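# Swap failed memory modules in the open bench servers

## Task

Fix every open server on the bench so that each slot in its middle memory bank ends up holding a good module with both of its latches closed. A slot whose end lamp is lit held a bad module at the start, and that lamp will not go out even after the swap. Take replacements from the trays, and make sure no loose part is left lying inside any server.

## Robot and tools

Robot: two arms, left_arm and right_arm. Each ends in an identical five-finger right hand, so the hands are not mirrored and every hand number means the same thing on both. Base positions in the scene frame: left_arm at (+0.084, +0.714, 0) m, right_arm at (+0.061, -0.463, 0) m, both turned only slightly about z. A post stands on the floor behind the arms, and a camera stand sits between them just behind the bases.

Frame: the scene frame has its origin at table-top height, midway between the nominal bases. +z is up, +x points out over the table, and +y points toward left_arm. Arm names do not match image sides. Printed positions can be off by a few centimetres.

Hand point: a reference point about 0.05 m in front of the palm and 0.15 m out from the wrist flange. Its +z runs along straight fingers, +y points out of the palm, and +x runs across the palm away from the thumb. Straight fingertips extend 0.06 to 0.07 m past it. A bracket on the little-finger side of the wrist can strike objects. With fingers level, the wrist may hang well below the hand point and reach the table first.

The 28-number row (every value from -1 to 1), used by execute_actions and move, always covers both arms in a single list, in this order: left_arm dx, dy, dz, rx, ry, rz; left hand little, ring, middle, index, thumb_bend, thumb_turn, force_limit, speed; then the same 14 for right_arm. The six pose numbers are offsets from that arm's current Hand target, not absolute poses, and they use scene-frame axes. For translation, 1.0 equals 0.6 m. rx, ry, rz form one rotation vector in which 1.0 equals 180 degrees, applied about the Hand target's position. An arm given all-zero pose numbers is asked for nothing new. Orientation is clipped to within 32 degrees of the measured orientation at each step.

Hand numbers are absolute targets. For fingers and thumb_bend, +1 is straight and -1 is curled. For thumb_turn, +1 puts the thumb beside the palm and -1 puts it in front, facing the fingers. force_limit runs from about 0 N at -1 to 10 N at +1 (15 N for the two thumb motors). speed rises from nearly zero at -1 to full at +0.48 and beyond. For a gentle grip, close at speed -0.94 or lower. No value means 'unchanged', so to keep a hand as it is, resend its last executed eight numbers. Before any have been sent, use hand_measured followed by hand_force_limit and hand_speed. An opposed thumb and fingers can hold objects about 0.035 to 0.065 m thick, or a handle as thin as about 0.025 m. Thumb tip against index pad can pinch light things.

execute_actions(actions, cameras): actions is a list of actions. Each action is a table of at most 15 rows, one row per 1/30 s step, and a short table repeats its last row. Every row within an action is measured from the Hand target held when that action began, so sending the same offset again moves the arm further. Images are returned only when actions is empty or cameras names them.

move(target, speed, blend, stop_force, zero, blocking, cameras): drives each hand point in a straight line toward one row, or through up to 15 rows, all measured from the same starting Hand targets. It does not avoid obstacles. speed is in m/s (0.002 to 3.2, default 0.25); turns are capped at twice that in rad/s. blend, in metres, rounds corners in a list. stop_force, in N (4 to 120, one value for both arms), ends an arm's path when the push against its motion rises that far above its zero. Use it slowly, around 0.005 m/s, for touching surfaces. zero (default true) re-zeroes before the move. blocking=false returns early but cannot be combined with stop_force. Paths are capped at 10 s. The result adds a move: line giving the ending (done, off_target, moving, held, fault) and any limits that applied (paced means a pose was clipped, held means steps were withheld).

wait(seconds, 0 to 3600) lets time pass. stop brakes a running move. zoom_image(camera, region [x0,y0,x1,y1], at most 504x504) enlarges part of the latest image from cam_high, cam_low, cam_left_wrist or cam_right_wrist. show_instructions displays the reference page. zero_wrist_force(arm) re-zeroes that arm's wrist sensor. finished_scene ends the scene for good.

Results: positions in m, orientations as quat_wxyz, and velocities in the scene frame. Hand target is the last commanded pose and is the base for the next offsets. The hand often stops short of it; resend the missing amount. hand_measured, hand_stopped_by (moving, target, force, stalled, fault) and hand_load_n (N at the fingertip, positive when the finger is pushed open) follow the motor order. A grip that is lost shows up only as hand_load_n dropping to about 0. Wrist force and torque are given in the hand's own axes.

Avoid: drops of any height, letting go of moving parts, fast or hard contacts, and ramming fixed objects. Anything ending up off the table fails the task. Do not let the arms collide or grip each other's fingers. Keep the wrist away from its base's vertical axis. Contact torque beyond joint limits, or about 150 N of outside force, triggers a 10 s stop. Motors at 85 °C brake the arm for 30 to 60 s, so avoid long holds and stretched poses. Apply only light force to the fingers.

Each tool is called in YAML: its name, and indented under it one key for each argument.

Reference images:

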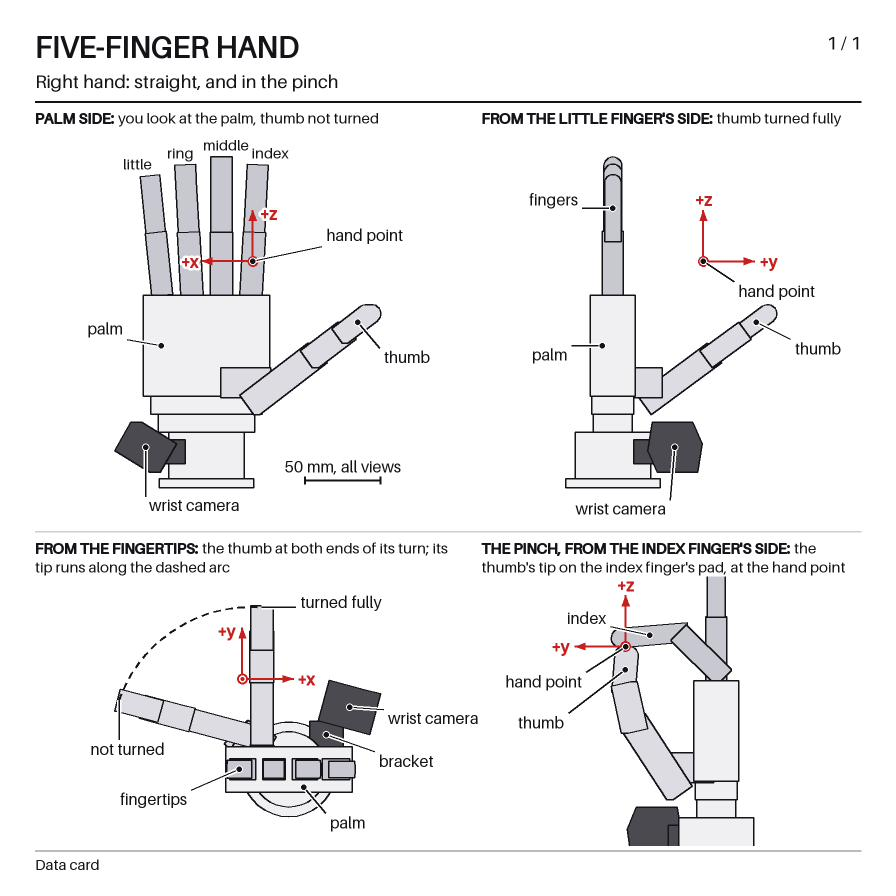

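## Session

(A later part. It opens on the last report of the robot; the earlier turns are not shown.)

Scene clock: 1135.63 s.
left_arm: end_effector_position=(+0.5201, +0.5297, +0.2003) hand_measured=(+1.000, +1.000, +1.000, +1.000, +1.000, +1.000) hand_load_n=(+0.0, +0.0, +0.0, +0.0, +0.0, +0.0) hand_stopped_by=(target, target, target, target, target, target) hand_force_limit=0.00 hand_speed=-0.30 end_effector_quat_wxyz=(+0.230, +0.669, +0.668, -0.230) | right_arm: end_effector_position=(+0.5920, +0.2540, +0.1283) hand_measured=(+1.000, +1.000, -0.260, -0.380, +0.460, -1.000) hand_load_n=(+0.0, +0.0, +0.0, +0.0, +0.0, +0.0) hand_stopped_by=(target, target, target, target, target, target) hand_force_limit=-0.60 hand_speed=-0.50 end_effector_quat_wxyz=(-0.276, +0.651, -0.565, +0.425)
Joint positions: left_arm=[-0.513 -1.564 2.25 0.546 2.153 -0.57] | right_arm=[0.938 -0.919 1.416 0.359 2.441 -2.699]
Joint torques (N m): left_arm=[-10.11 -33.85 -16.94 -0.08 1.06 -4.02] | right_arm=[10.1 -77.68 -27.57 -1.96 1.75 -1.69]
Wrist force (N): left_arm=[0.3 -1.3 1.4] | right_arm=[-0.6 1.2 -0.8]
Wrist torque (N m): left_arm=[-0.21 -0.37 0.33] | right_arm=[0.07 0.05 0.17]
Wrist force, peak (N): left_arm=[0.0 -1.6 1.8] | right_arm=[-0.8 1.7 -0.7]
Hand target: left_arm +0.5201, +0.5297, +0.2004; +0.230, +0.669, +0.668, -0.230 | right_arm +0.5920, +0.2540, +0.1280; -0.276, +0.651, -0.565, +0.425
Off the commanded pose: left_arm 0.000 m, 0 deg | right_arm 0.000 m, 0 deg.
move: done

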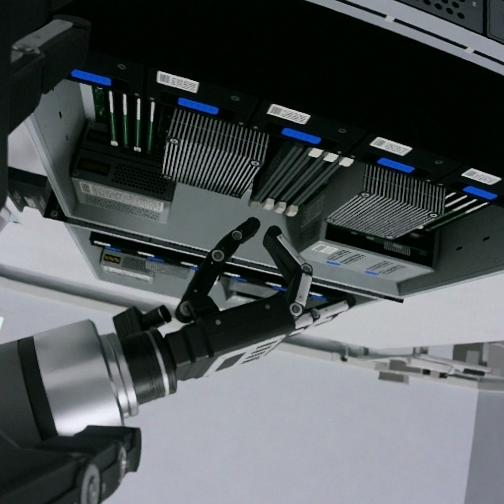

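move:
  target: [0,0,0,0,0,0,1,1,1,1,1,1,0,-0.3,0.0033,0,-0.05,0,0,0,1,1,-0.15,-0.32,0.6,-1,-0.6,-0.5]
  speed: 0.05
  cameras: ["cam_left_wrist","cam_right_wrist"]

zoom_image:
  camera: "cam_left_wrist"
  region: [200, 130, 340, 270]

zoom_image:
  camera: "cam_right_wrist"
  region: [200, 150, 504, 454]

Scene clock: 1163.73 s.
left_arm: end_effector_position=(+0.5201, +0.5297, +0.2004) hand_measured=(+1.000, +1.000, +1.000, +1.000, +1.000, +1.000) hand_load_n=(+0.0, -0.5, +0.0, +0.0, +0.0, +0.0) hand_stopped_by=(target, target, target, target, target, target) hand_force_limit=0.00 hand_speed=-0.30 end_effector_quat_wxyz=(+0.230, +0.669, +0.668, -0.230) | right_arm: end_effector_position=(+0.5939, +0.2540, +0.0982) hand_measured=(+1.000, +1.000, -0.150, -0.320, +0.600, -1.000) hand_load_n=(+0.0, +0.0, -0.5, +0.0, -0.5, +0.0) hand_stopped_by=(target, target, target, target, target, target) hand_force_limit=-0.60 hand_speed=-0.50 end_effector_quat_wxyz=(-0.276, +0.651, -0.565, +0.425)
Joint positions: left_arm=[-0.513 -1.564 2.25 0.546 2.153 -0.57] | right_arm=[0.936 -0.893 1.431 0.317 2.44 -2.701]
Joint torques (N m): left_arm=[-11.87 -38.77 -16.51 -0.25 -0.15 -3.81] | right_arm=[-9.19 -79.19 -26.83 -0.98 -1.69 -1.29]
Wrist force (N): left_arm=[-0.2 -1.7 1.7] | right_arm=[-0.9 0.8 -1.0]
Wrist torque (N m): left_arm=[-0.29 -0.29 0.28] | right_arm=[0.10 0.12 0.21]
Wrist force, peak (N): left_arm=[0.2 -1.9 1.5] | right_arm=[-1.2 1.6 -1.0]
Hand target: left_arm +0.5201, +0.5297, +0.2004; +0.230, +0.669, +0.668, -0.230 | right_arm +0.5940, +0.2540, +0.0980; -0.276, +0.651, -0.565, +0.425
Off the commanded pose: left_arm 0.000 m, 0 deg | right_arm 0.000 m, 0 deg.
move: done

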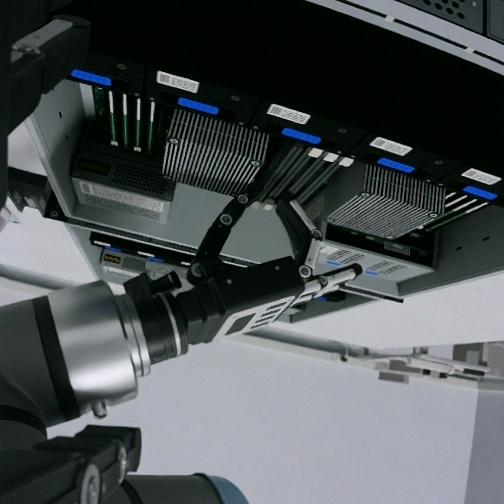

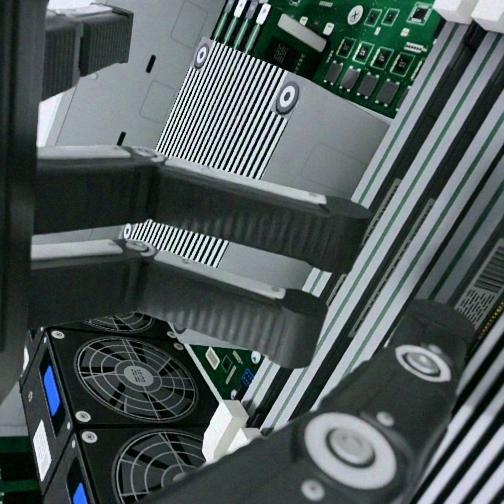

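Scaled by 3.600.

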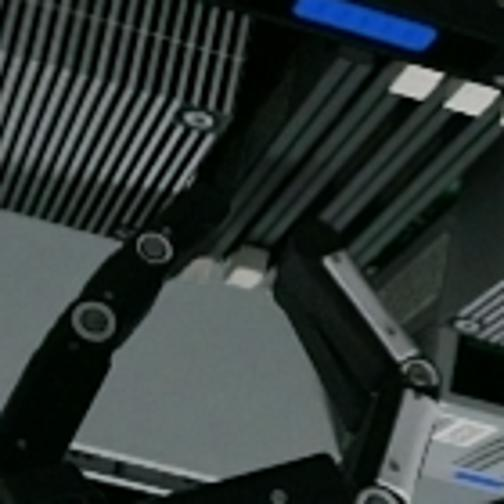

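Scaled by 1.658.

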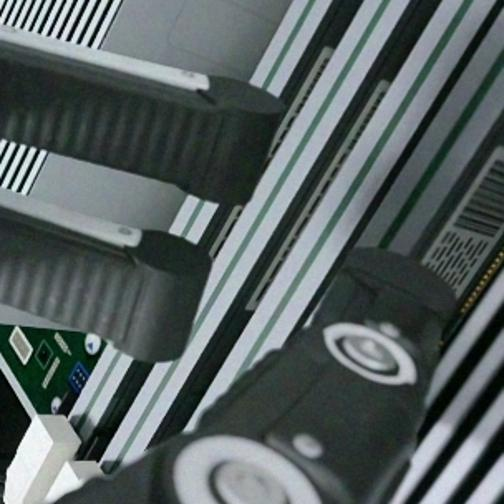

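zoom_image:
  camera: "cam_left_wrist"
  region: [240, 140, 310, 210]

Scaled by 7.200.

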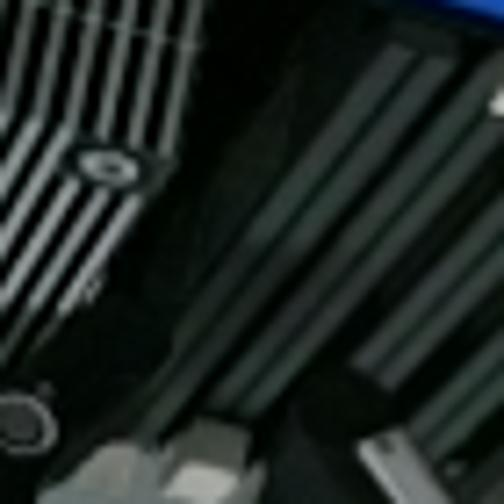

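move:
  target: [0,0,0,0,0,0,1,1,1,1,1,1,0,-0.3,0.0092,0,-0.012,0,0,0,1,1,-0.22,-0.38,0.6,-1,-0.6,-0.5]
  speed: 0.05
  cameras: ["cam_left_wrist","cam_right_wrist"]

zoom_image:
  camera: "cam_left_wrist"
  region: [220, 130, 330, 240]

zoom_image:
  camera: "cam_right_wrist"
  region: [200, 150, 504, 454]

Scene clock: 1213.03 s.
left_arm: end_effector_position=(+0.5201, +0.5297, +0.2004) hand_measured=(+1.000, +1.000, +1.000, +1.000, +1.000, +1.000) hand_load_n=(+0.5, +0.0, +0.0, +0.0, +0.0, -0.5) hand_stopped_by=(target, target, target, target, target, target) hand_force_limit=0.00 hand_speed=-0.30 end_effector_quat_wxyz=(+0.230, +0.669, +0.668, -0.230) | right_arm: end_effector_position=(+0.5993, +0.2540, +0.0910) hand_measured=(+1.000, +1.000, -0.220, -0.380, +0.600, -1.000) hand_load_n=(+0.0, +0.0, +0.0, +0.0, +0.0, +0.0) hand_stopped_by=(target, target, target, target, target, target) hand_force_limit=-0.60 hand_speed=-0.50 end_effector_quat_wxyz=(-0.276, +0.651, -0.565, +0.425)
Joint positions: left_arm=[-0.513 -1.564 2.25 0.546 2.153 -0.57] | right_arm=[0.931 -0.885 1.43 0.305 2.436 -2.708]
Joint torques (N m): left_arm=[-11.48 -39.87 -16.73 -0.1 -0.1 -3.72] | right_arm=[-8.57 -74.77 -44.71 -1.91 -1.66 -1.75]
Wrist force (N): left_arm=[0.0 -1.4 1.4] | right_arm=[-0.9 1.3 -1.1]
Wrist torque (N m): left_arm=[-0.25 -0.33 0.30] | right_arm=[0.12 0.13 0.23]
Wrist force, peak (N): left_arm=[0.1 -1.5 2.0] | right_arm=[-1.1 1.5 -1.1]
Hand target: left_arm +0.5201, +0.5297, +0.2004; +0.230, +0.669, +0.668, -0.230 | right_arm +0.5995, +0.2540, +0.0908; -0.276, +0.651, -0.565, +0.425
Off the commanded pose: left_arm 0.000 m, 0 deg | right_arm 0.000 m, 0 deg.
move: done

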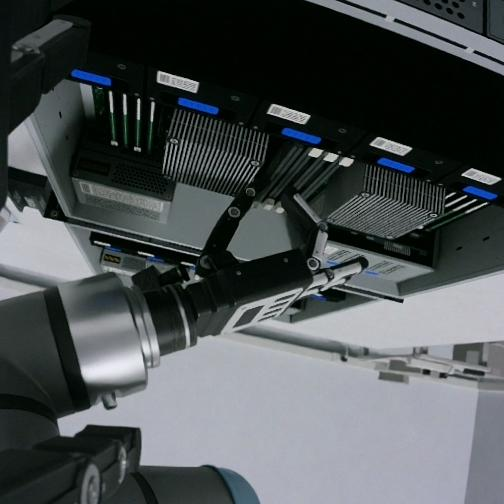

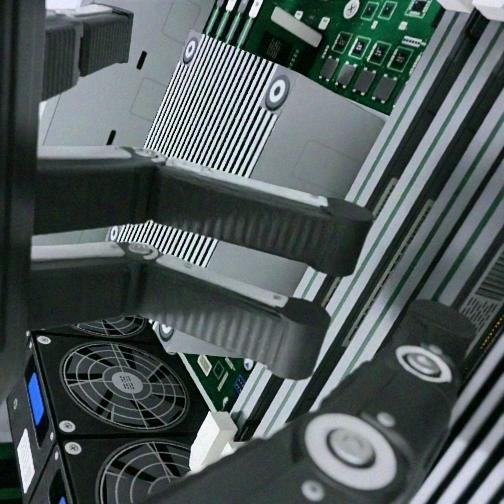

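Scaled by 4.582.

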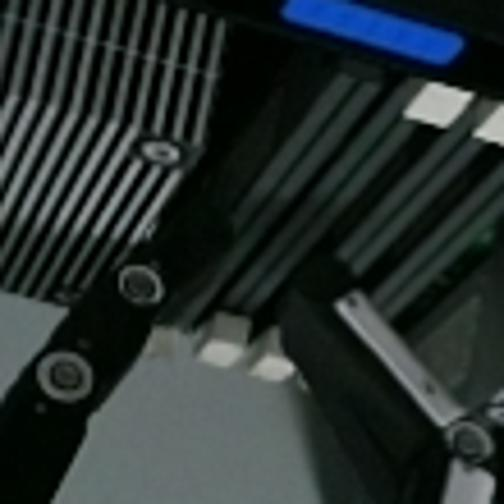

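Scaled by 1.658.

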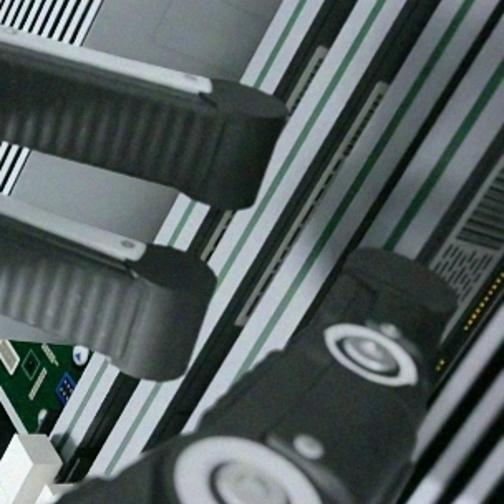

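move:
  target: [0,0,0,0,0,0,1,1,1,1,1,1,0,-0.3,-0.004,0,0.03,0,0.0647,-0.0161,-1,-1,-0.26,-0.38,0.46,-1,-0.6,-0.5]
  speed: 0.05
  cameras: ["cam_left_wrist","cam_right_wrist"]

zoom_image:
  camera: "cam_left_wrist"
  region: [210, 130, 330, 250]

Scene clock: 1283.27 s.
left_arm: end_effector_position=(+0.5201, +0.5297, +0.2004) hand_measured=(+1.000, +1.000, +1.000, +1.000, +1.000, +1.000) hand_load_n=(+0.0, +0.0, +0.0, +0.0, +0.0, +0.0) hand_stopped_by=(target, target, target, target, target, target) hand_force_limit=0.00 hand_speed=-0.30 end_effector_quat_wxyz=(+0.230, +0.669, +0.668, -0.230) | right_arm: end_effector_position=(+0.5971, +0.2540, +0.1088) hand_measured=(-1.000, -1.000, -0.260, -0.380, +0.460, -1.000) hand_load_n=(+0.0, +0.0, +0.0, +0.0, +0.0, +0.0) hand_stopped_by=(target, target, target, target, target, target) hand_force_limit=-0.60 hand_speed=-0.50 end_effector_quat_wxyz=(-0.207, +0.677, -0.606, +0.363)
Joint positions: left_arm=[-0.513 -1.564 2.25 0.546 2.153 -0.57] | right_arm=[0.898 -0.847 1.301 0.632 2.315 -2.556]
Joint torques (N m): left_arm=[-10.78 -39.71 -17.35 -0.15 0.12 -3.17] | right_arm=[-8.88 -84.32 -45.88 6.18 -1.34 2.25]
Wrist force (N): left_arm=[-0.1 -1.5 2.0] | right_arm=[-0.8 0.8 -0.7]
Wrist torque (N m): left_arm=[-0.28 -0.33 0.30] | right_arm=[0.04 0.06 -0.14]
Wrist force, peak (N): left_arm=[0.2 -1.5 2.1] | right_arm=[-1.2 1.6 -1.5]
Hand target: left_arm +0.5201, +0.5297, +0.2004; +0.230, +0.669, +0.668, -0.230 | right_arm +0.5971, +0.2540, +0.1088; -0.206, +0.677, -0.606, +0.363
Off the commanded pose: left_arm 0.000 m, 0 deg | right_arm 0.000 m, 0 deg.
move: done

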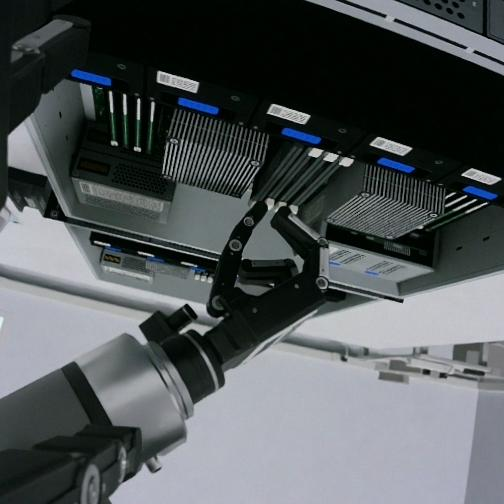

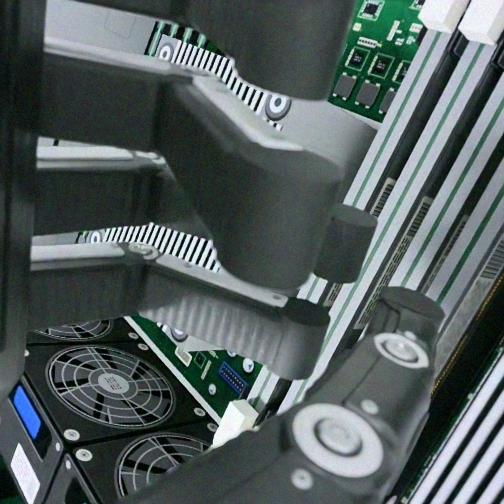

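Scaled by 4.200.

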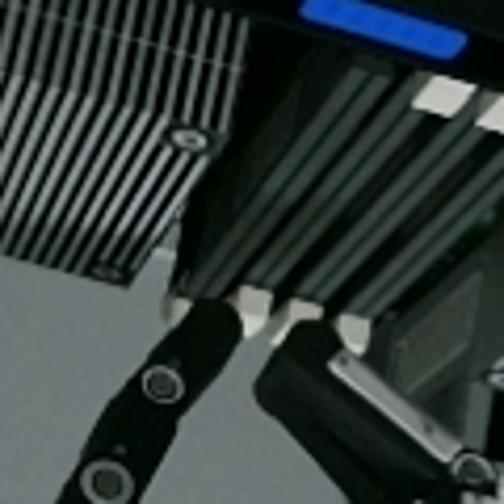

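move:
  target: [0,0,0,0,0,0,1,1,1,1,1,1,0,-0.3,0.0025,0,-0.037,0,0,0,-1,-1,-0.22,-0.34,0.54,-1,-0.6,-0.5]
  speed: 0.03
  cameras: ["cam_left_wrist","cam_right_wrist"]

zoom_image:
  camera: "cam_left_wrist"
  region: [230, 140, 320, 230]

zoom_image:
  camera: "cam_right_wrist"
  region: [250, 150, 504, 404]

Scene clock: 1301.27 s.
left_arm: end_effector_position=(+0.5201, +0.5297, +0.2004) hand_measured=(+1.000, +1.000, +1.000, +1.000, +1.000, +1.000) hand_load_n=(+0.0, +0.0, +0.0, +0.0, +0.0, +0.0) hand_stopped_by=(target, target, target, target, target, target) hand_force_limit=0.00 hand_speed=-0.30 end_effector_quat_wxyz=(+0.230, +0.669, +0.668, -0.230) | right_arm: end_effector_position=(+0.5986, +0.2540, +0.0869) hand_measured=(-1.000, -1.000, -0.220, -0.340, +0.540, -1.000) hand_load_n=(+0.0, +0.0, +0.0, +0.0, +0.0, +0.0) hand_stopped_by=(target, target, target, target, target, target) hand_force_limit=-0.60 hand_speed=-0.50 end_effector_quat_wxyz=(-0.206, +0.677, -0.606, +0.363)
Joint positions: left_arm=[-0.513 -1.564 2.25 0.546 2.153 -0.57] | right_arm=[0.896 -0.83 1.312 0.602 2.314 -2.558]
Joint torques (N m): left_arm=[-11.11 -39.3 -17.15 0.03 0.17 -3.54] | right_arm=[-10.8 -83.17 -26.25 -1.18 -1.47 -1.45]
Wrist force (N): left_arm=[0.3 -1.4 2.0] | right_arm=[-0.5 0.7 -0.5]
Wrist torque (N m): left_arm=[-0.27 -0.40 0.33] | right_arm=[0.02 0.03 0.20]
Wrist force, peak (N): left_arm=[-0.3 -1.8 2.0] | right_arm=[-0.9 1.3 -0.9]
Hand target: left_arm +0.5201, +0.5297, +0.2004; +0.230, +0.669, +0.668, -0.230 | right_arm +0.5986, +0.2540, +0.0866; -0.206, +0.677, -0.606, +0.363
Off the commanded pose: left_arm 0.000 m, 0 deg | right_arm 0.000 m, 0 deg.
move: done

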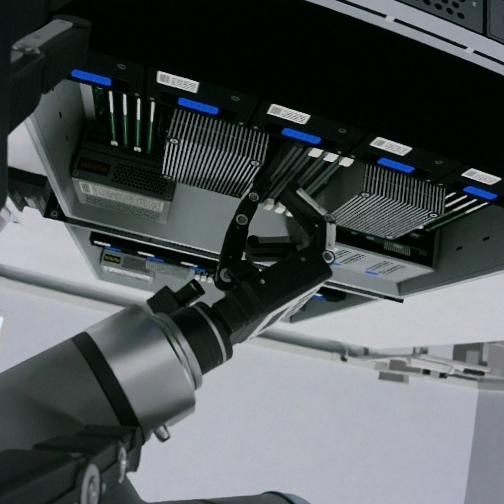

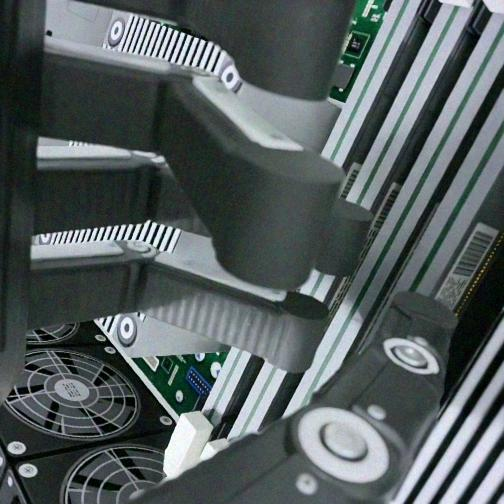

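Scaled by 5.600.

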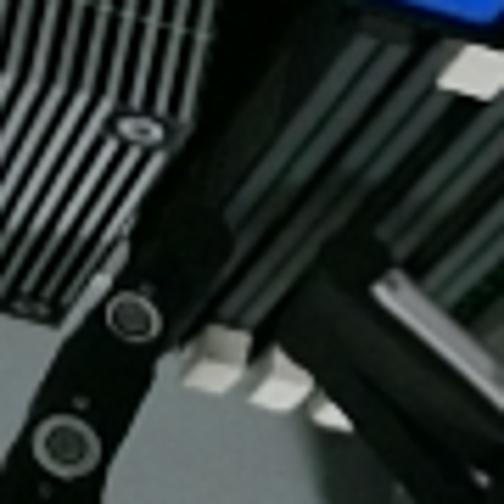

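Scaled by 1.984.

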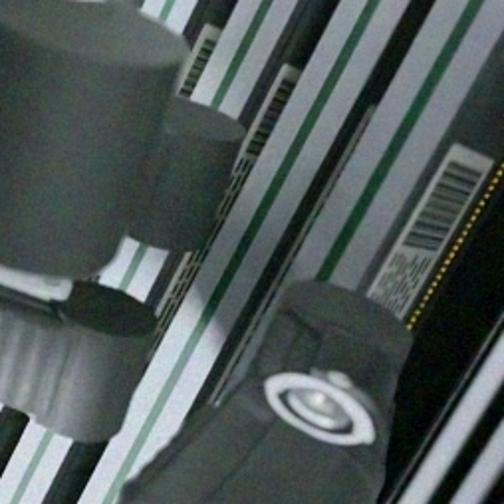

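move:
  target: [0,0,0,0,0,0,1,1,1,1,1,1,0,-0.3,0.0,0,0,0,0,0,-1,-1,-0.22,-0.34,0.62,-1,-0.6,-0.5]
  speed: 0.03

move:
  target: [0,0,0,0,0,0,1,1,1,1,1,1,0,-0.3,0.0,0,-0.0127,0,0,0,-1,-1,-0.22,-0.34,0.62,-1,-0.6,-0.5]
  speed: 0.01
  stop_force: 4
  cameras: ["cam_left_wrist","cam_right_wrist"]

zoom_image:
  camera: "cam_left_wrist"
  region: [230, 140, 320, 230]

zoom_image:
  camera: "cam_right_wrist"
  region: [250, 150, 504, 404]

Scene clock: 1321.73 s.
left_arm: end_effector_position=(+0.5201, +0.5297, +0.2004) hand_measured=(+1.000, +1.000, +1.000, +1.000, +1.000, +1.000) hand_load_n=(+0.0, +0.0, +0.0, +0.0, +0.0, +0.0) hand_stopped_by=(target, target, target, target, target, target) hand_force_limit=0.00 hand_speed=-0.30 end_effector_quat_wxyz=(+0.230, +0.669, +0.668, -0.230) | right_arm: end_effector_position=(+0.5986, +0.2540, +0.0866) hand_measured=(-1.000, -1.000, -0.220, -0.340, +0.620, -1.000) hand_load_n=(+0.0, +0.0, +0.0, +0.0, -1.0, +0.0) hand_stopped_by=(target, target, target, target, target, target) hand_force_limit=-0.60 hand_speed=-0.50 end_effector_quat_wxyz=(-0.206, +0.677, -0.606, +0.363)
Joint positions: left_arm=[-0.513 -1.564 2.25 0.546 2.153 -0.57] | right_arm=[0.896 -0.83 1.312 0.602 2.314 -2.558]
Joint torques (N m): left_arm=[-10.61 -40.69 -17.46 0.16 -0.12 -3.47] | right_arm=[-8.41 -81.7 -27.58 -0.81 -1.48 -1.53]
Wrist force (N): left_arm=[-0.1 -1.5 1.5] | right_arm=[-0.6 0.3 0.0]
Wrist torque (N m): left_arm=[-0.26 -0.31 0.30] | right_arm=[0.09 0.05 0.20]
Wrist force, peak (N): left_arm=[0.2 -1.7 1.9] | right_arm=[-0.7 1.2 -0.8]
Hand target: left_arm +0.5201, +0.5297, +0.2004; +0.230, +0.669, +0.668, -0.230 | right_arm +0.5986, +0.2540, +0.0866; -0.206, +0.677, -0.606, +0.363
Off the commanded pose: left_arm 0.000 m, 0 deg | right_arm 0.000 m, 0 deg.
move: done

Scene clock: 1323.60 s.
left_arm: end_effector_position=(+0.5201, +0.5297, +0.2004) hand_measured=(+1.000, +1.000, +1.000, +1.000, +1.000, +1.000) hand_load_n=(+0.0, +0.0, +0.0, +0.0, -0.5, +0.0) hand_stopped_by=(target, target, target, target, target, target) hand_force_limit=0.00 hand_speed=-0.30 end_effector_quat_wxyz=(+0.230, +0.669, +0.668, -0.230) | right_arm: end_effector_position=(+0.5986, +0.2541, +0.0819) hand_measured=(-1.000, -1.000, -0.220, -0.340, +0.618, -1.000) hand_load_n=(+0.0, +0.0, +0.0, +0.0, -4.0, +0.0) hand_stopped_by=(target, target, target, target, target, target) hand_force_limit=-0.60 hand_speed=-0.50 end_effector_quat_wxyz=(-0.206, +0.677, -0.606, +0.363)
Joint positions: left_arm=[-0.513 -1.564 2.25 0.546 2.153 -0.57] | right_arm=[0.896 -0.826 1.314 0.596 2.314 -2.558]
Joint torques (N m): left_arm=[-10.25 -38.56 -17.34 0.14 0.15 -3.46] | right_arm=[-6.76 -113.11 -42.83 7.02 -1.51 -0.98]
Wrist force (N): left_arm=[-0.1 -1.5 1.9] | right_arm=[-0.4 -1.6 2.5]
Wrist torque (N m): left_arm=[-0.28 -0.32 0.29] | right_arm=[0.08 -0.01 0.18]
Wrist force, peak (N): left_arm=[0.3 -2.0 1.8] | right_arm=[-0.1 -5.2 -0.1]
Hand target: left_arm +0.5201, +0.5297, +0.2004; +0.230, +0.669, +0.668, -0.230 | right_arm +0.5986, +0.2541, +0.0819; -0.206, +0.677, -0.606, +0.363 (not the last commanded pose)
Off the commanded pose: left_arm 0.000 m, 0 deg | right_arm 0.003 m, 0 deg.
move: contact (right_arm)

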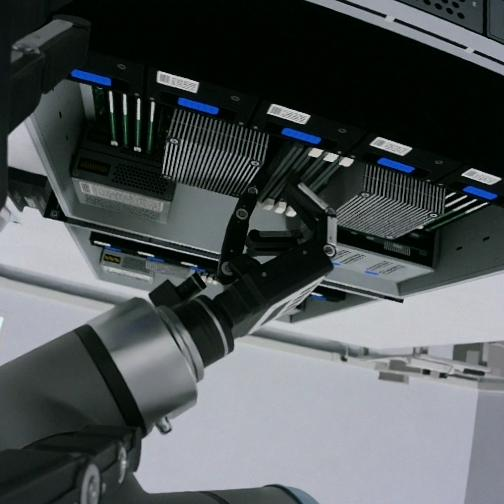

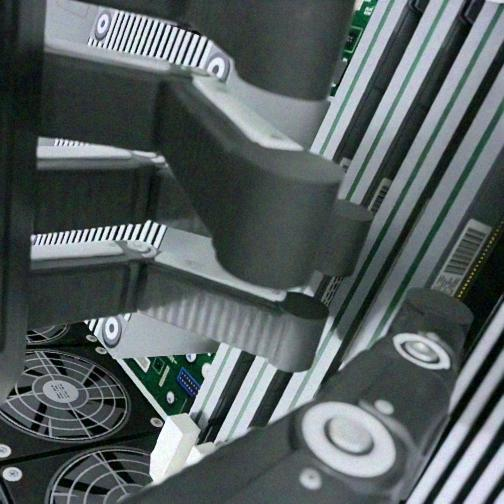

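Scaled by 5.600.

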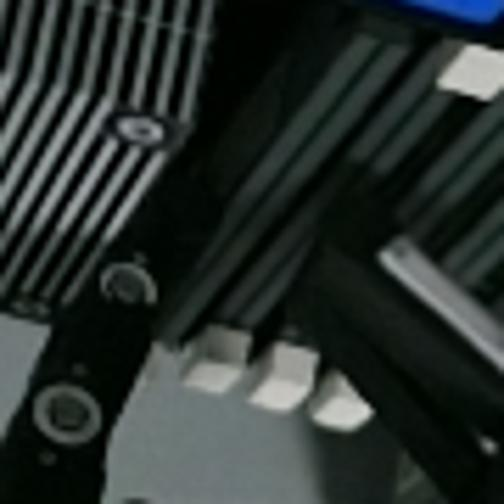

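Scaled by 1.984.

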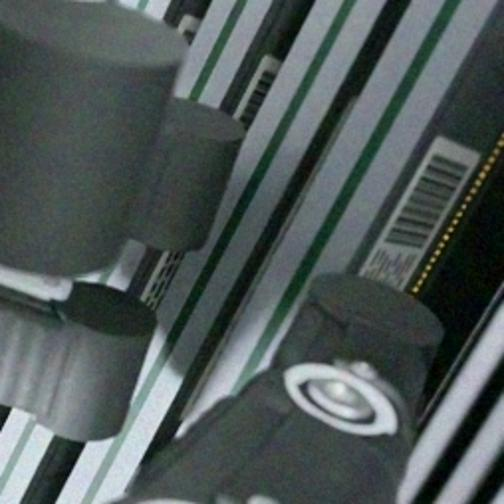

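move:
  target: [0,0,0,0,0,0,1,1,1,1,1,1,0,-0.3,0.0,0,0.004,0,0,0,-1,-1,-0.22,-0.34,0.6,-1,-0.6,-0.5]
  speed: 0.02

move:
  target:
    - [0,0,0,0,0,0,1,1,1,1,1,1,0,-0.3,0.0035,0,0.0,0,0,0,-1,-1,-0.22,-0.34,0.6,-1,-0.6,-0.5]
    - [0,0,0,0,0,0,1,1,1,1,1,1,0,-0.3,0.0035,0,-0.0125,0,0,0,-1,-1,-0.22,-0.34,0.6,-1,-0.6,-0.5]
  speed: 0.01
  stop_force: 4
  cameras: ["cam_left_wrist","cam_right_wrist"]

zoom_image:
  camera: "cam_left_wrist"
  region: [230, 140, 320, 230]

zoom_image:
  camera: "cam_right_wrist"
  region: [250, 150, 504, 404]

Scene clock: 1337.57 s.
left_arm: end_effector_position=(+0.5201, +0.5297, +0.2004) hand_measured=(+1.000, +1.000, +1.000, +1.000, +1.000, +1.000) hand_load_n=(+0.0, +0.0, +0.0, +0.0, +0.0, +0.0) hand_stopped_by=(target, target, target, target, target, target) hand_force_limit=0.00 hand_speed=-0.30 end_effector_quat_wxyz=(+0.230, +0.669, +0.668, -0.230) | right_arm: end_effector_position=(+0.5986, +0.2541, +0.0842) hand_measured=(-1.000, -1.000, -0.220, -0.340, +0.600, -1.000) hand_load_n=(+0.0, +0.0, +0.0, +0.0, -1.0, +0.0) hand_stopped_by=(target, target, target, target, target, target) hand_force_limit=-0.60 hand_speed=-0.50 end_effector_quat_wxyz=(-0.206, +0.677, -0.606, +0.363)
Joint positions: left_arm=[-0.513 -1.564 2.25 0.546 2.153 -0.57] | right_arm=[0.896 -0.828 1.313 0.599 2.314 -2.558]
Joint torques (N m): left_arm=[-9.67 -39.68 -16.36 0.17 0.25 -3.43] | right_arm=[-6.3 -113.84 -45.44 6.69 -1.51 -1.17]
Wrist force (N): left_arm=[-0.2 -1.1 1.3] | right_arm=[-0.4 0.2 -0.2]
Wrist torque (N m): left_arm=[-0.18 -0.30 0.31] | right_arm=[0.03 0.03 0.19]
Wrist force, peak (N): left_arm=[0.0 -1.8 1.9] | right_arm=[0.0 -2.7 2.4]
Hand target: left_arm +0.5201, +0.5297, +0.2004; +0.230, +0.669, +0.668, -0.230 | right_arm +0.5986, +0.2541, +0.0843; -0.206, +0.677, -0.606, +0.363
Off the commanded pose: left_arm 0.000 m, 0 deg | right_arm 0.000 m, 0 deg.
move: done

Scene clock: 1339.50 s.
left_arm: end_effector_position=(+0.5201, +0.5297, +0.2004) hand_measured=(+1.000, +1.000, +1.000, +1.000, +1.000, +1.000) hand_load_n=(+0.0, +0.0, +0.0, +0.0, -0.5, +0.0) hand_stopped_by=(target, target, target, target, target, target) hand_force_limit=0.00 hand_speed=-0.30 end_effector_quat_wxyz=(+0.230, +0.669, +0.668, -0.230) | right_arm: end_effector_position=(+0.6007, +0.2541, +0.0768) hand_measured=(-1.000, -1.000, -0.220, -0.340, +0.598, -1.000) hand_load_n=(+0.0, +0.0, +0.0, +0.0, -2.0, +0.0) hand_stopped_by=(target, target, target, target, target, target) hand_force_limit=-0.60 hand_speed=-0.50 end_effector_quat_wxyz=(-0.206, +0.677, -0.606, +0.363)
Joint positions: left_arm=[-0.513 -1.564 2.25 0.546 2.153 -0.57] | right_arm=[0.894 -0.821 1.315 0.588 2.313 -2.56]
Joint torques (N m): left_arm=[-9.95 -38.16 -17.47 0.21 -0.09 -3.25] | right_arm=[-6.47 -80.99 -24.15 -0.56 -1.34 -1.59]
Wrist force (N): left_arm=[0.4 -1.2 1.8] | right_arm=[0.1 -4.3 -1.0]
Wrist torque (N m): left_arm=[-0.23 -0.40 0.33] | right_arm=[-0.04 0.04 0.14]
Wrist force, peak (N): left_arm=[0.3 -1.3 2.2] | right_arm=[0.3 -4.7 -0.8]
Hand target: left_arm +0.5201, +0.5297, +0.2004; +0.230, +0.669, +0.668, -0.230 | right_arm +0.6007, +0.2541, +0.0768; -0.206, +0.677, -0.606, +0.363
Off the commanded pose: left_arm 0.000 m, 0 deg | right_arm 0.000 m, 0 deg.
move: done; stop_force stopped right_arm just as the move ended, so it was not sent back and may still be pressing

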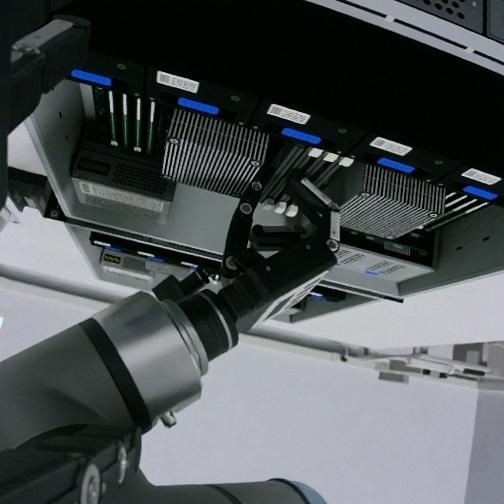

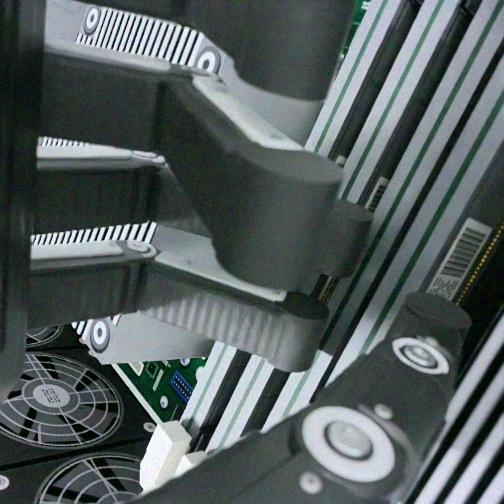

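Scaled by 5.600.

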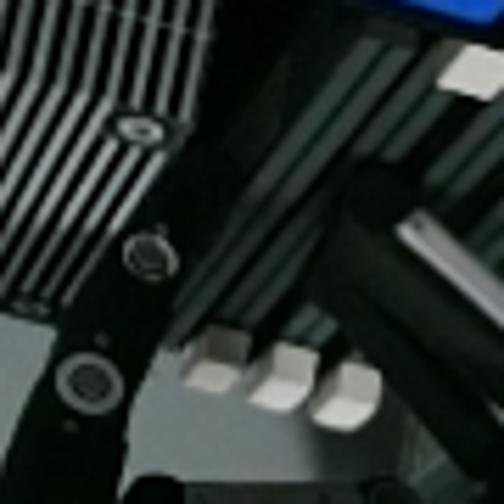

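Scaled by 1.984.

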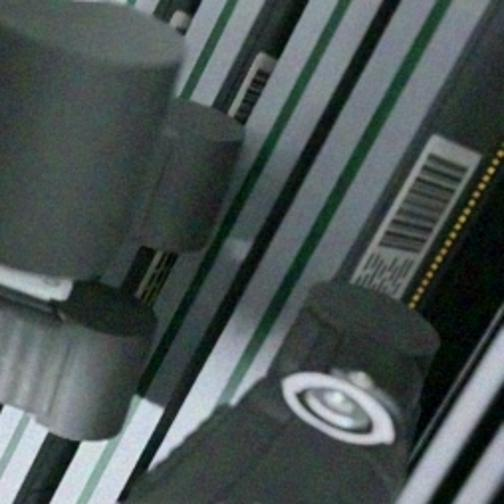

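move:
  target: [0,0,0,0,0,0,1,1,1,1,1,1,0,-0.3,0.0,0,0,0,0,0,-1,-1,-0.22,-0.34,0.35,-1,-0.75,-0.93]
  speed: 0.02
  cameras: ["cam_right_wrist"]

zoom_image:
  camera: "cam_right_wrist"
  region: [250, 150, 504, 404]

Scene clock: 1357.73 s.
left_arm: end_effector_position=(+0.5201, +0.5297, +0.2004) hand_measured=(+1.000, +1.000, +1.000, +1.000, +1.000, +1.000) hand_load_n=(+0.0, +0.0, +0.0, +0.0, +0.0, +0.0) hand_stopped_by=(target, target, target, target, target, target) hand_force_limit=0.00 hand_speed=-0.30 end_effector_quat_wxyz=(+0.230, +0.669, +0.668, -0.230) | right_arm: end_effector_position=(+0.6007, +0.2540, +0.0767) hand_measured=(-1.000, -1.000, -0.220, -0.340, +0.514, -1.000) hand_load_n=(+0.0, +0.0, +0.0, +0.0, +2.5, +0.0) hand_stopped_by=(target, target, target, target, force, target) hand_force_limit=-0.75 hand_speed=-0.93 end_effector_quat_wxyz=(-0.206, +0.677, -0.606, +0.363)
Joint positions: left_arm=[-0.513 -1.564 2.25 0.546 2.153 -0.57] | right_arm=[0.894 -0.821 1.315 0.588 2.313 -2.56]
Joint torques (N m): left_arm=[-10.26 -38.62 -16.85 0.36 0.13 -3.24] | right_arm=[3.04 -86.38 -28.84 -0.4 -1.54 -1.2]
Wrist force (N): left_arm=[0.0 -1.0 1.9] | right_arm=[0.1 0.1 -1.9]
Wrist torque (N m): left_arm=[-0.20 -0.34 0.32] | right_arm=[0.05 0.05 0.16]
Wrist force, peak (N): left_arm=[-0.1 -1.6 1.9] | right_arm=[0.2 -5.1 -0.9]
Hand target: left_arm +0.5201, +0.5297, +0.2004; +0.230, +0.669, +0.668, -0.230 | right_arm +0.6007, +0.2541, +0.0768; -0.206, +0.677, -0.606, +0.363
Off the commanded pose: left_arm 0.000 m, 0 deg | right_arm 0.000 m, 0 deg.
move: done

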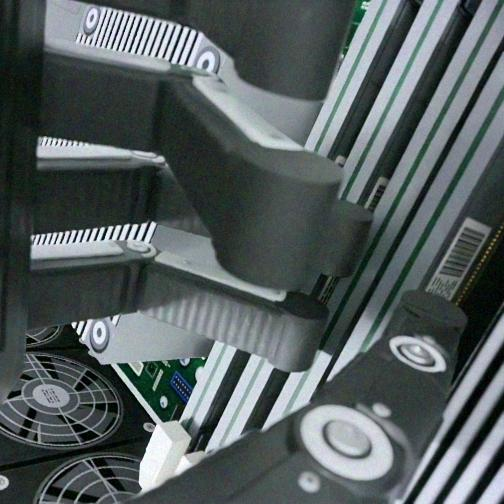

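Scaled by 1.984.

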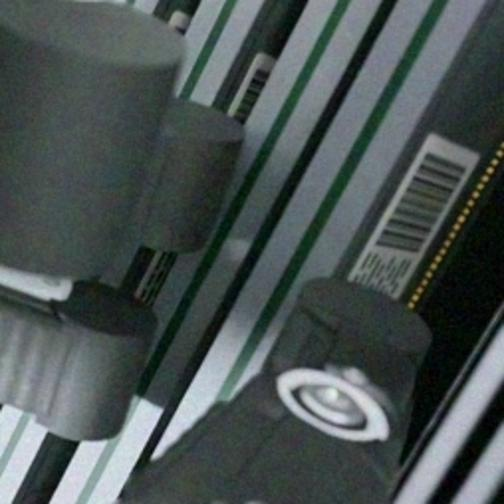

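move:
  target: [0,0,0,0,0,0,1,1,1,1,1,1,0,-0.3,0.0,0,0,0,0,0,-1,-1,-0.22,-0.6,0.35,-1,-0.75,-0.93]
  speed: 0.02
  cameras: ["cam_right_wrist","cam_left_wrist"]

zoom_image:
  camera: "cam_right_wrist"
  region: [250, 150, 504, 404]

zoom_image:
  camera: "cam_left_wrist"
  region: [230, 140, 320, 230]

Scene clock: 1363.33 s.
left_arm: end_effector_position=(+0.5201, +0.5297, +0.2004) hand_measured=(+1.000, +1.000, +1.000, +1.000, +1.000, +1.000) hand_load_n=(+0.0, +0.0, +0.0, +0.0, +0.0, +0.0) hand_stopped_by=(target, target, target, target, target, target) hand_force_limit=0.00 hand_speed=-0.30 end_effector_quat_wxyz=(+0.230, +0.669, +0.668, -0.230) | right_arm: end_effector_position=(+0.6007, +0.2541, +0.0767) hand_measured=(-1.000, -1.000, -0.220, -0.600, +0.514, -1.000) hand_load_n=(+0.0, +0.0, +0.0, +0.0, +2.0, +0.0) hand_stopped_by=(target, target, target, target, force, target) hand_force_limit=-0.75 hand_speed=-0.93 end_effector_quat_wxyz=(-0.206, +0.677, -0.606, +0.363)
Joint positions: left_arm=[-0.513 -1.564 2.25 0.546 2.153 -0.57] | right_arm=[0.894 -0.821 1.315 0.588 2.313 -2.56]
Joint torques (N m): left_arm=[-9.85 -39.5 -17.23 0.31 0.25 -3.25] | right_arm=[5.59 -109.11 -44.09 -0.52 -1.59 -0.96]
Wrist force (N): left_arm=[0.2 -1.0 1.9] | right_arm=[-0.2 0.6 -2.0]
Wrist torque (N m): left_arm=[-0.21 -0.38 0.33] | right_arm=[0.08 0.06 0.16]
Wrist force, peak (N): left_arm=[0.1 -1.6 2.2] | right_arm=[0.2 0.0 -2.4]
Hand target: left_arm +0.5201, +0.5297, +0.2004; +0.230, +0.669, +0.668, -0.230 | right_arm +0.6007, +0.2541, +0.0768; -0.206, +0.677, -0.606, +0.363
Off the commanded pose: left_arm 0.000 m, 0 deg | right_arm 0.000 m, 0 deg.
move: done
Images, in order (width x height): cam_left_wrist 504x504, cam_right_wrist 504x504.

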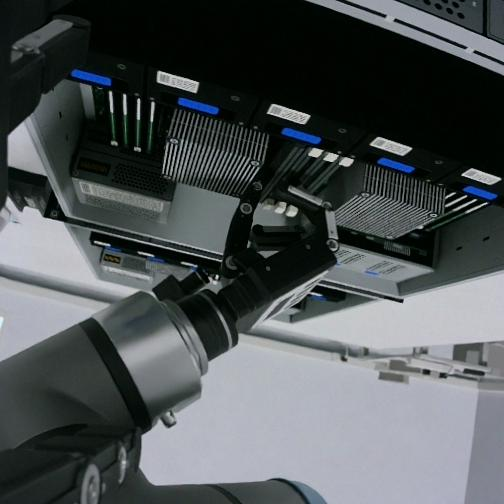

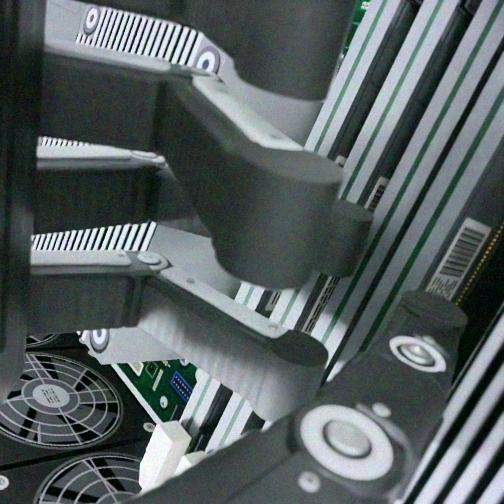

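Scaled by 1.984.

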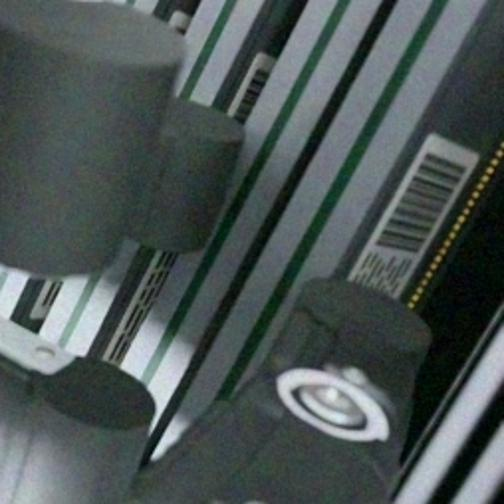

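Scaled by 5.600.

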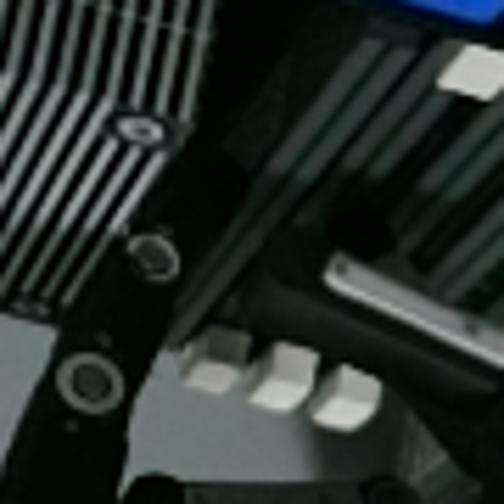

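move:
  target:
    - [0,0,0,0,0,0,1,1,1,1,1,1,0,-0.3,0.0,0,0,0,0,0,-1,-1,-0.3,-0.44,0.56,-1,-0.75,-0.8]
    - [0,0,0,0,0,0,1,1,1,1,1,1,0,-0.3,0.0,0,-0.0075,0,0,0,-1,-1,-0.3,-0.44,0.56,-1,-0.75,-0.8]
  speed: 0.01
  cameras: ["cam_right_wrist","cam_left_wrist"]

zoom_image:
  camera: "cam_right_wrist"
  region: [250, 150, 504, 404]

zoom_image:
  camera: "cam_left_wrist"
  region: [230, 140, 320, 230]

Scene clock: 1390.20 s.
left_arm: end_effector_position=(+0.5201, +0.5297, +0.2004) hand_measured=(+1.000, +1.000, +1.000, +1.000, +1.000, +1.000) hand_load_n=(+0.0, +0.0, +0.0, +0.5, +0.0, +0.0) hand_stopped_by=(target, target, target, target, target, target) hand_force_limit=0.00 hand_speed=-0.30 end_effector_quat_wxyz=(+0.230, +0.669, +0.668, -0.230) | right_arm: end_effector_position=(+0.6008, +0.2542, +0.0728) hand_measured=(-1.000, -1.000, -0.300, -0.440, +0.560, -1.000) hand_load_n=(+0.0, +0.0, +0.0, +0.0, +0.0, -1.0) hand_stopped_by=(target, target, target, target, target, target) hand_force_limit=-0.75 hand_speed=-0.80 end_effector_quat_wxyz=(-0.207, +0.677, -0.606, +0.363)
Joint positions: left_arm=[-0.513 -1.564 2.25 0.546 2.153 -0.57] | right_arm=[0.894 -0.817 1.317 0.583 2.313 -2.56]
Joint torques (N m): left_arm=[-11 -40.98 -16.29 0.33 0.17 -3.19] | right_arm=[7.83 -46.63 -2.92 -1.86 -0.65 0.33]
Wrist force (N): left_arm=[0.2 -1.4 1.4] | right_arm=[0.8 -32.5 -30.1]
Wrist torque (N m): left_arm=[-0.24 -0.37 0.32] | right_arm=[-1.70 0.38 -0.11]
Wrist force, peak (N): left_arm=[0.2 -1.7 2.1] | right_arm=[0.8 -32.5 -30.1]
Hand target: left_arm +0.5201, +0.5297, +0.2004; +0.230, +0.669, +0.668, -0.230 | right_arm +0.6007, +0.2541, +0.0723; -0.206, +0.677, -0.606, +0.363
Off the commanded pose: left_arm 0.000 m, 0 deg | right_arm 0.001 m, 0 deg.
move: done
Images, in order (width x height): cam_left_wrist 504x504, cam_right_wrist 504x504.

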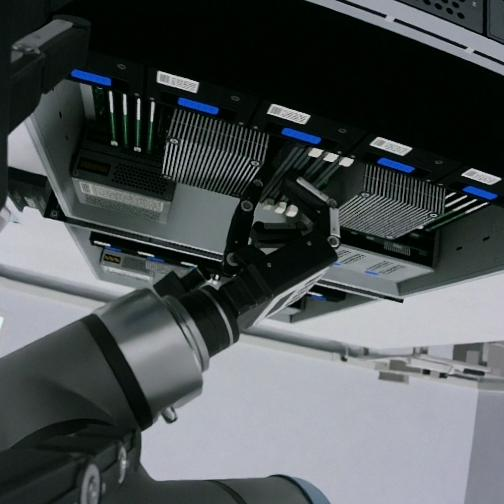

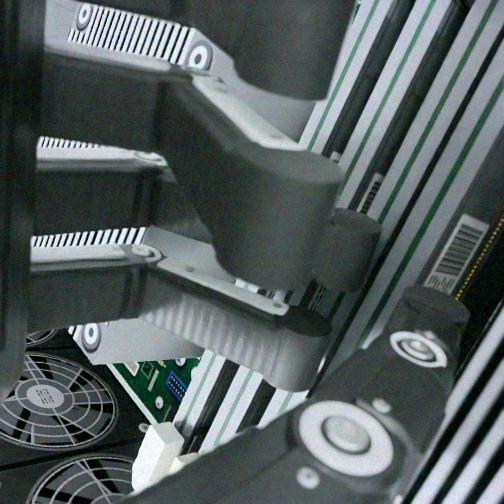

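Scaled by 1.984.

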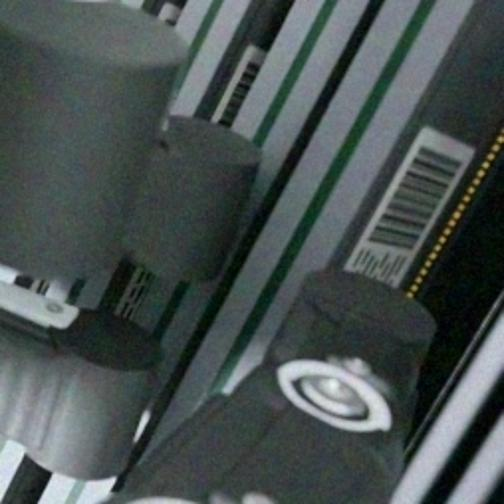

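Scaled by 5.600.

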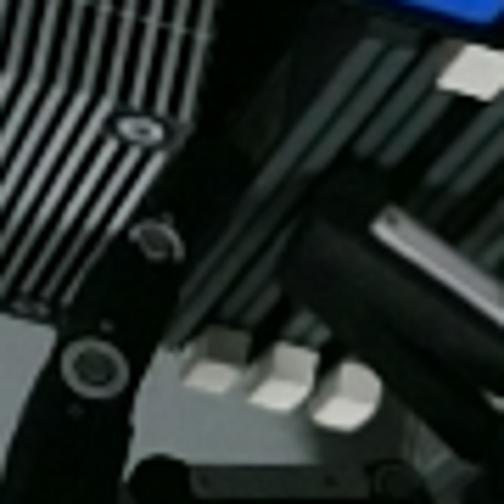

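move:
  target:
    - [0,0,0,0,0,0,1,1,1,1,1,1,0,-0.3,0.0,0,0.01,0,0,0,-1,-1,-0.3,-0.44,0.56,-1,-0.75,-0.8]
    - [0,0,0,0,0,0,1,1,1,1,1,1,0,-0.3,0.0,0,0.06,0,0.0539,-0.0134,-1,-1,-0.32,-0.44,0.56,-1,-0.75,-0.8]
  speed: 0.04
  cameras: ["cam_right_wrist","cam_left_wrist"]

zoom_image:
  camera: "cam_left_wrist"
  region: [210, 130, 330, 250]

Scene clock: 1421.27 s.
left_arm: end_effector_position=(+0.5201, +0.5297, +0.2004) hand_measured=(+1.000, +1.000, +1.000, +1.000, +1.000, +1.000) hand_load_n=(-0.5, +0.0, +0.0, +0.0, -0.5, +0.0) hand_stopped_by=(target, target, target, target, target, target) hand_force_limit=0.00 hand_speed=-0.30 end_effector_quat_wxyz=(+0.230, +0.669, +0.668, -0.230) | right_arm: end_effector_position=(+0.6007, +0.2541, +0.1083) hand_measured=(-1.000, -1.000, -0.320, -0.440, +0.560, -1.000) hand_load_n=(+0.0, +0.0, +0.0, +0.0, +0.0, +0.0) hand_stopped_by=(target, target, target, target, target, target) hand_force_limit=-0.75 hand_speed=-0.80 end_effector_quat_wxyz=(-0.147, +0.692, -0.636, +0.309)
Joint positions: left_arm=[-0.513 -1.564 2.25 0.546 2.153 -0.57] | right_arm=[0.861 -0.798 1.2 0.838 2.198 -2.484]
Joint torques (N m): left_arm=[-9.98 -39.09 -16.67 0.84 -0.06 -3.09] | right_arm=[-10.9 -86.14 -46.21 6.73 -1.64 2.14]
Wrist force (N): left_arm=[0.3 -1.5 1.6] | right_arm=[-0.4 0.5 -0.4]
Wrist torque (N m): left_arm=[-0.27 -0.37 0.32] | right_arm=[0.01 -0.01 -0.15]
Wrist force, peak (N): left_arm=[0.2 -1.5 2.3] | right_arm=[1.7 -44.6 -39.2]
Hand target: left_arm +0.5201, +0.5297, +0.2004; +0.230, +0.669, +0.668, -0.230 | right_arm +0.6007, +0.2541, +0.1083; -0.147, +0.692, -0.636, +0.309
Off the commanded pose: left_arm 0.000 m, 0 deg | right_arm 0.000 m, 0 deg.
move: done
Images, in order (width x height): cam_left_wrist 504x504, cam_right_wrist 504x504.

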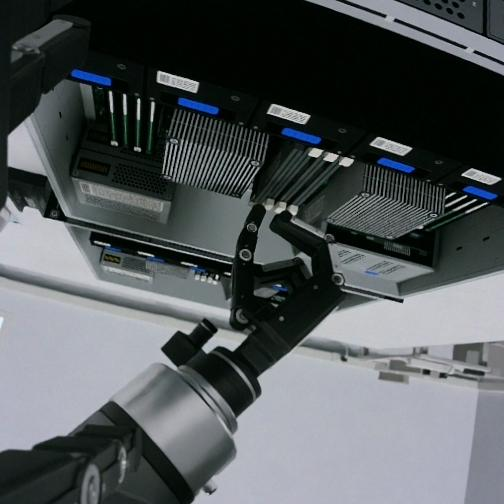

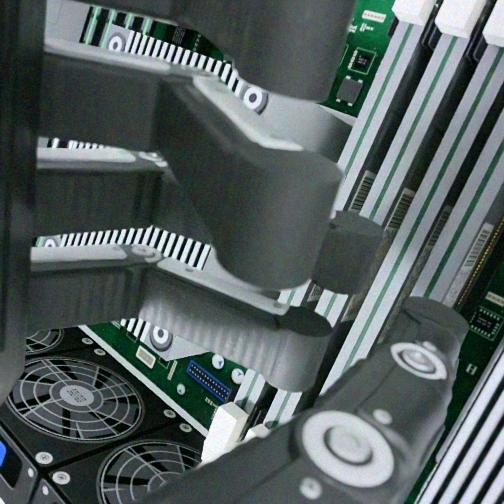

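Scaled by 4.200.

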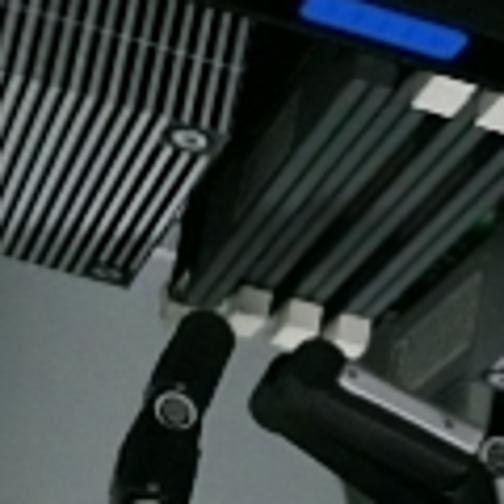

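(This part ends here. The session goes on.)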